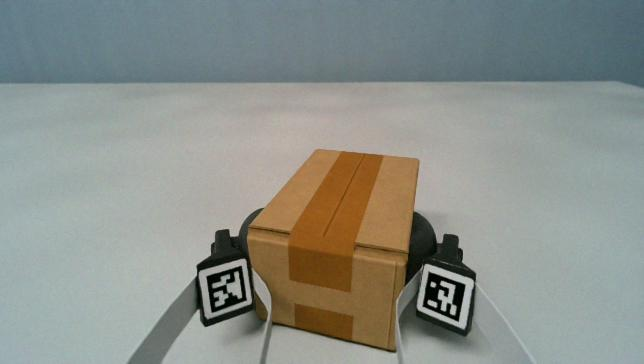

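Call:
move(
  joints={"lift_m":0.701},
)

Call:
move(
  joints={"gripper_m":0.179},
)

Call:
move(
  joints={"arm_m":0.12},
  cameras=["head_camera","wrist_camera"],
)

Scene clock: 758.50 s.
move: done
base_odometry: x=-0.523 y=+0.769 heading=-1.355
turned_by_wheels: +0.000
turned_by_imu: +0.000
base_tilt: forward=-0.2 right=-1.3
lidar_m: 2.44 1.45 1.04 1.00 1.03 1.91 1.83 1.85 0.92 0.77 0.74 1.18
head_depth_mm: 1069 1194 1277 970 782 1399 1137 / 1065 1187 1278 958 730 402 341 / 1064 1189 1267 953 566 1350 1179 / 1063 1185 1267 865 622 1369 1175 / 1055 1179 1275 933 759 1329 1168 / 1062 1182 1265 922 754 1326 1156 / 1058 1181 1253 918 749 1329 1152
base_status: not commanded
joint_positions: lift_m=+0.701 arm_m=+0.330 wrist_yaw_rad=+0.002 wrist_pitch_rad=-0.289 wrist_roll_rad=+0.000 gripper_m=+0.004 head_pan_rad=-1.570 head_tilt_rad=-0.700
joint_status: all done
measured_speeds: all 0
motor_effort: left_wheel=-6.1(6.4) right_wheel=-5.8(6.1) lift_m=+31.0(33.4) arm_m=+6.1(6.7) wrist_yaw_rad=-2.9(3.8) wrist_pitch_rad=+1.3(4.7) wrist_roll_rad=-0.4(0.4) gripper_m=-10.8(11.0) head_pan_rad=+2.4(3.1) head_tilt_rad=-0.1(1.2)
hand_pose: x=-0.0209 y=-0.7137 z=+0.7435 quat_wxyz=(+0.700, +0.103, -0.699, -0.101) (m; base frame)
wrist_depth_mm: - - - - - - - / - - - - - - - / - - - - - - - / - - - 164 163 - - / - - 133 126 138 - - / - - 129 129 124 - - / - 101 - 138 - 107 -
pictures: none

Scene clock: 760.80 s.
move: done
base_odometry: x=-0.523 y=+0.769 heading=-1.355
turned_by_wheels: +0.000
turned_by_imu: +0.000
base_tilt: forward=-0.2 right=-1.2
lidar_m: 2.44 1.46 1.04 0.99 1.03 1.90 1.83 1.86 0.92 0.77 0.74 1.17
head_depth_mm: 1067 1192 1280 967 781 1390 1144 / 1059 1186 1271 958 730 402 341 / 1060 1184 1272 951 564 1350 1174 / 1063 1185 1272 902 623 1377 1171 / 1057 1193 1273 934 758 1334 1169 / 1060 1180 1265 932 755 1338 1159 / 1056 1185 1247 918 746 1323 1150
base_status: not commanded
joint_positions: lift_m=+0.701 arm_m=+0.330 wrist_yaw_rad=+0.002 wrist_pitch_rad=-0.296 wrist_roll_rad=+0.000 gripper_m=+0.179 head_pan_rad=-1.570 head_tilt_rad=-0.700
joint_status: all done
measured_speeds: all 0
motor_effort: left_wheel=-6.3(6.6) right_wheel=-5.1(6.6) lift_m=+30.4(31.6) arm_m=+3.8(6.3) wrist_yaw_rad=-2.6(3.2) wrist_pitch_rad=+2.4(2.6) wrist_roll_rad=-0.3(0.5) gripper_m=+0.9(84.0) head_pan_rad=+2.8(3.3) head_tilt_rad=-1.5(1.6)
hand_pose: x=-0.0211 y=-0.7131 z=+0.7420 quat_wxyz=(+0.700, +0.105, -0.699, -0.104) (m; base frame)
wrist_depth_mm: - - - - - - - / - - - - - - - / - - - - - - - / - - - 162 162 - - / - 143 130 127 - - - / - 126 139 128 123 - - / - - - 139 131 - 105
pictures: none

Scene clock: 763.57 s.
move: done
base_odometry: x=-0.523 y=+0.769 heading=-1.355
turned_by_wheels: +0.000
turned_by_imu: +0.000
base_tilt: forward=-0.5 right=-1.4
lidar_m: 2.44 1.45 1.04 1.00 1.03 1.91 1.83 1.85 0.92 0.77 0.74 1.18
head_depth_mm: 1063 1193 1279 966 783 1392 1165 / 1066 1194 1279 958 777 412 351 / 1061 1189 1275 953 766 397 406 / 1061 1188 1271 905 738 495 1103 / 1057 1181 1262 933 760 1304 1162 / 1059 1187 1266 924 755 1330 1159 / 1054 1184 1247 919 750 1317 1154
base_status: not commanded
joint_positions: lift_m=+0.701 arm_m=+0.120 wrist_yaw_rad=+0.002 wrist_pitch_rad=-0.296 wrist_roll_rad=+0.000 gripper_m=+0.179 head_pan_rad=-1.570 head_tilt_rad=-0.700
joint_status: all done
measured_speeds: all 0
motor_effort: left_wheel=-6.0(6.8) right_wheel=-5.1(6.1) lift_m=+29.6(30.9) arm_m=-12.2(14.7) wrist_yaw_rad=-1.9(3.5) wrist_pitch_rad=+2.4(2.6) wrist_roll_rad=-0.2(0.4) gripper_m=+0.9(1.1) head_pan_rad=+2.8(3.4) head_tilt_rad=-0.9(1.8)
hand_pose: x=-0.0211 y=-0.5031 z=+0.7420 quat_wxyz=(+0.700, +0.105, -0.699, -0.104) (m; base frame)
wrist_depth_mm: - - - - - - - / - - - 325 - - 321 / - - - 317 - - 325 / - - - - - - - / - 143 - - - - - / - 126 - - - - - / 118 940 969 958 957 - 105
pictures: head_camera (sideways), wrist_camera
camera_calibration:
head_camera: T_world_to_cam=[[-0.0467553, 0.602545, -0.796714, 1.05215], [0.997493, -0.0142451, -0.0693114, 0.0837168], [-0.0531125, -0.797958, -0.600369, 0.737181], [0, 0, 0, 1]] pos_world=[0.0048402, -0.0445363, 1.28665]
wrist_camera: T_world_to_cam=[[-0.998922, -0.0412482, -0.0212797, -0.0193416], [-0.000993234, 0.47737, -0.878702, 0.924647], [0.0464032, -0.877734, -0.476897, 0.0794391], [0, 0, 0, 1]] pos_world=[-0.0220886, -0.37247, 0.849961]

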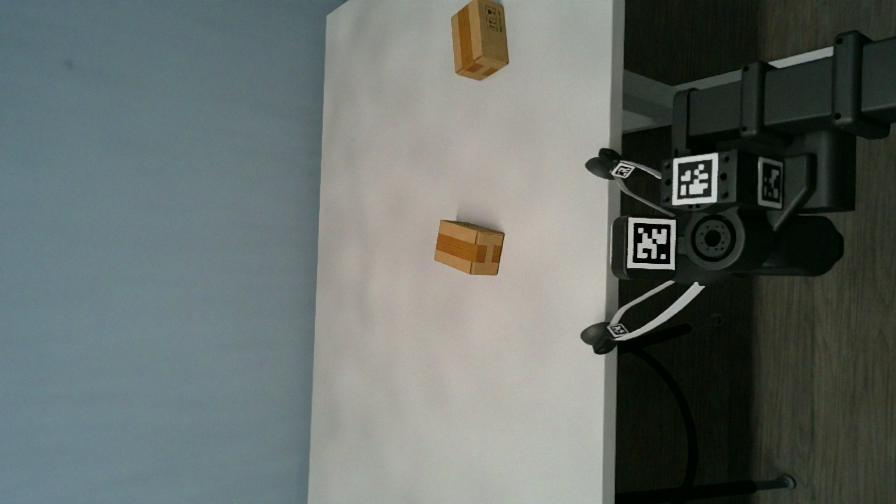

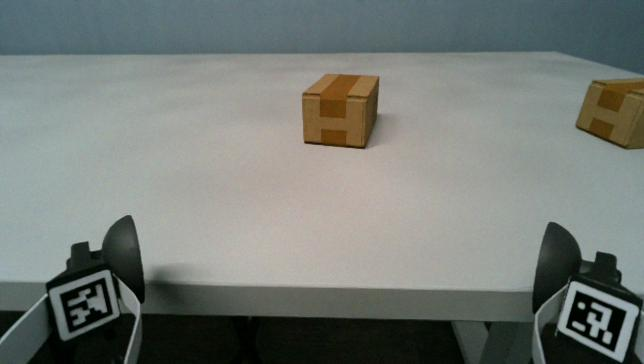

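Both boxes are on the desk.

Call:
finished_scene(
  scene=2,
)

The scene is finished: the task was done.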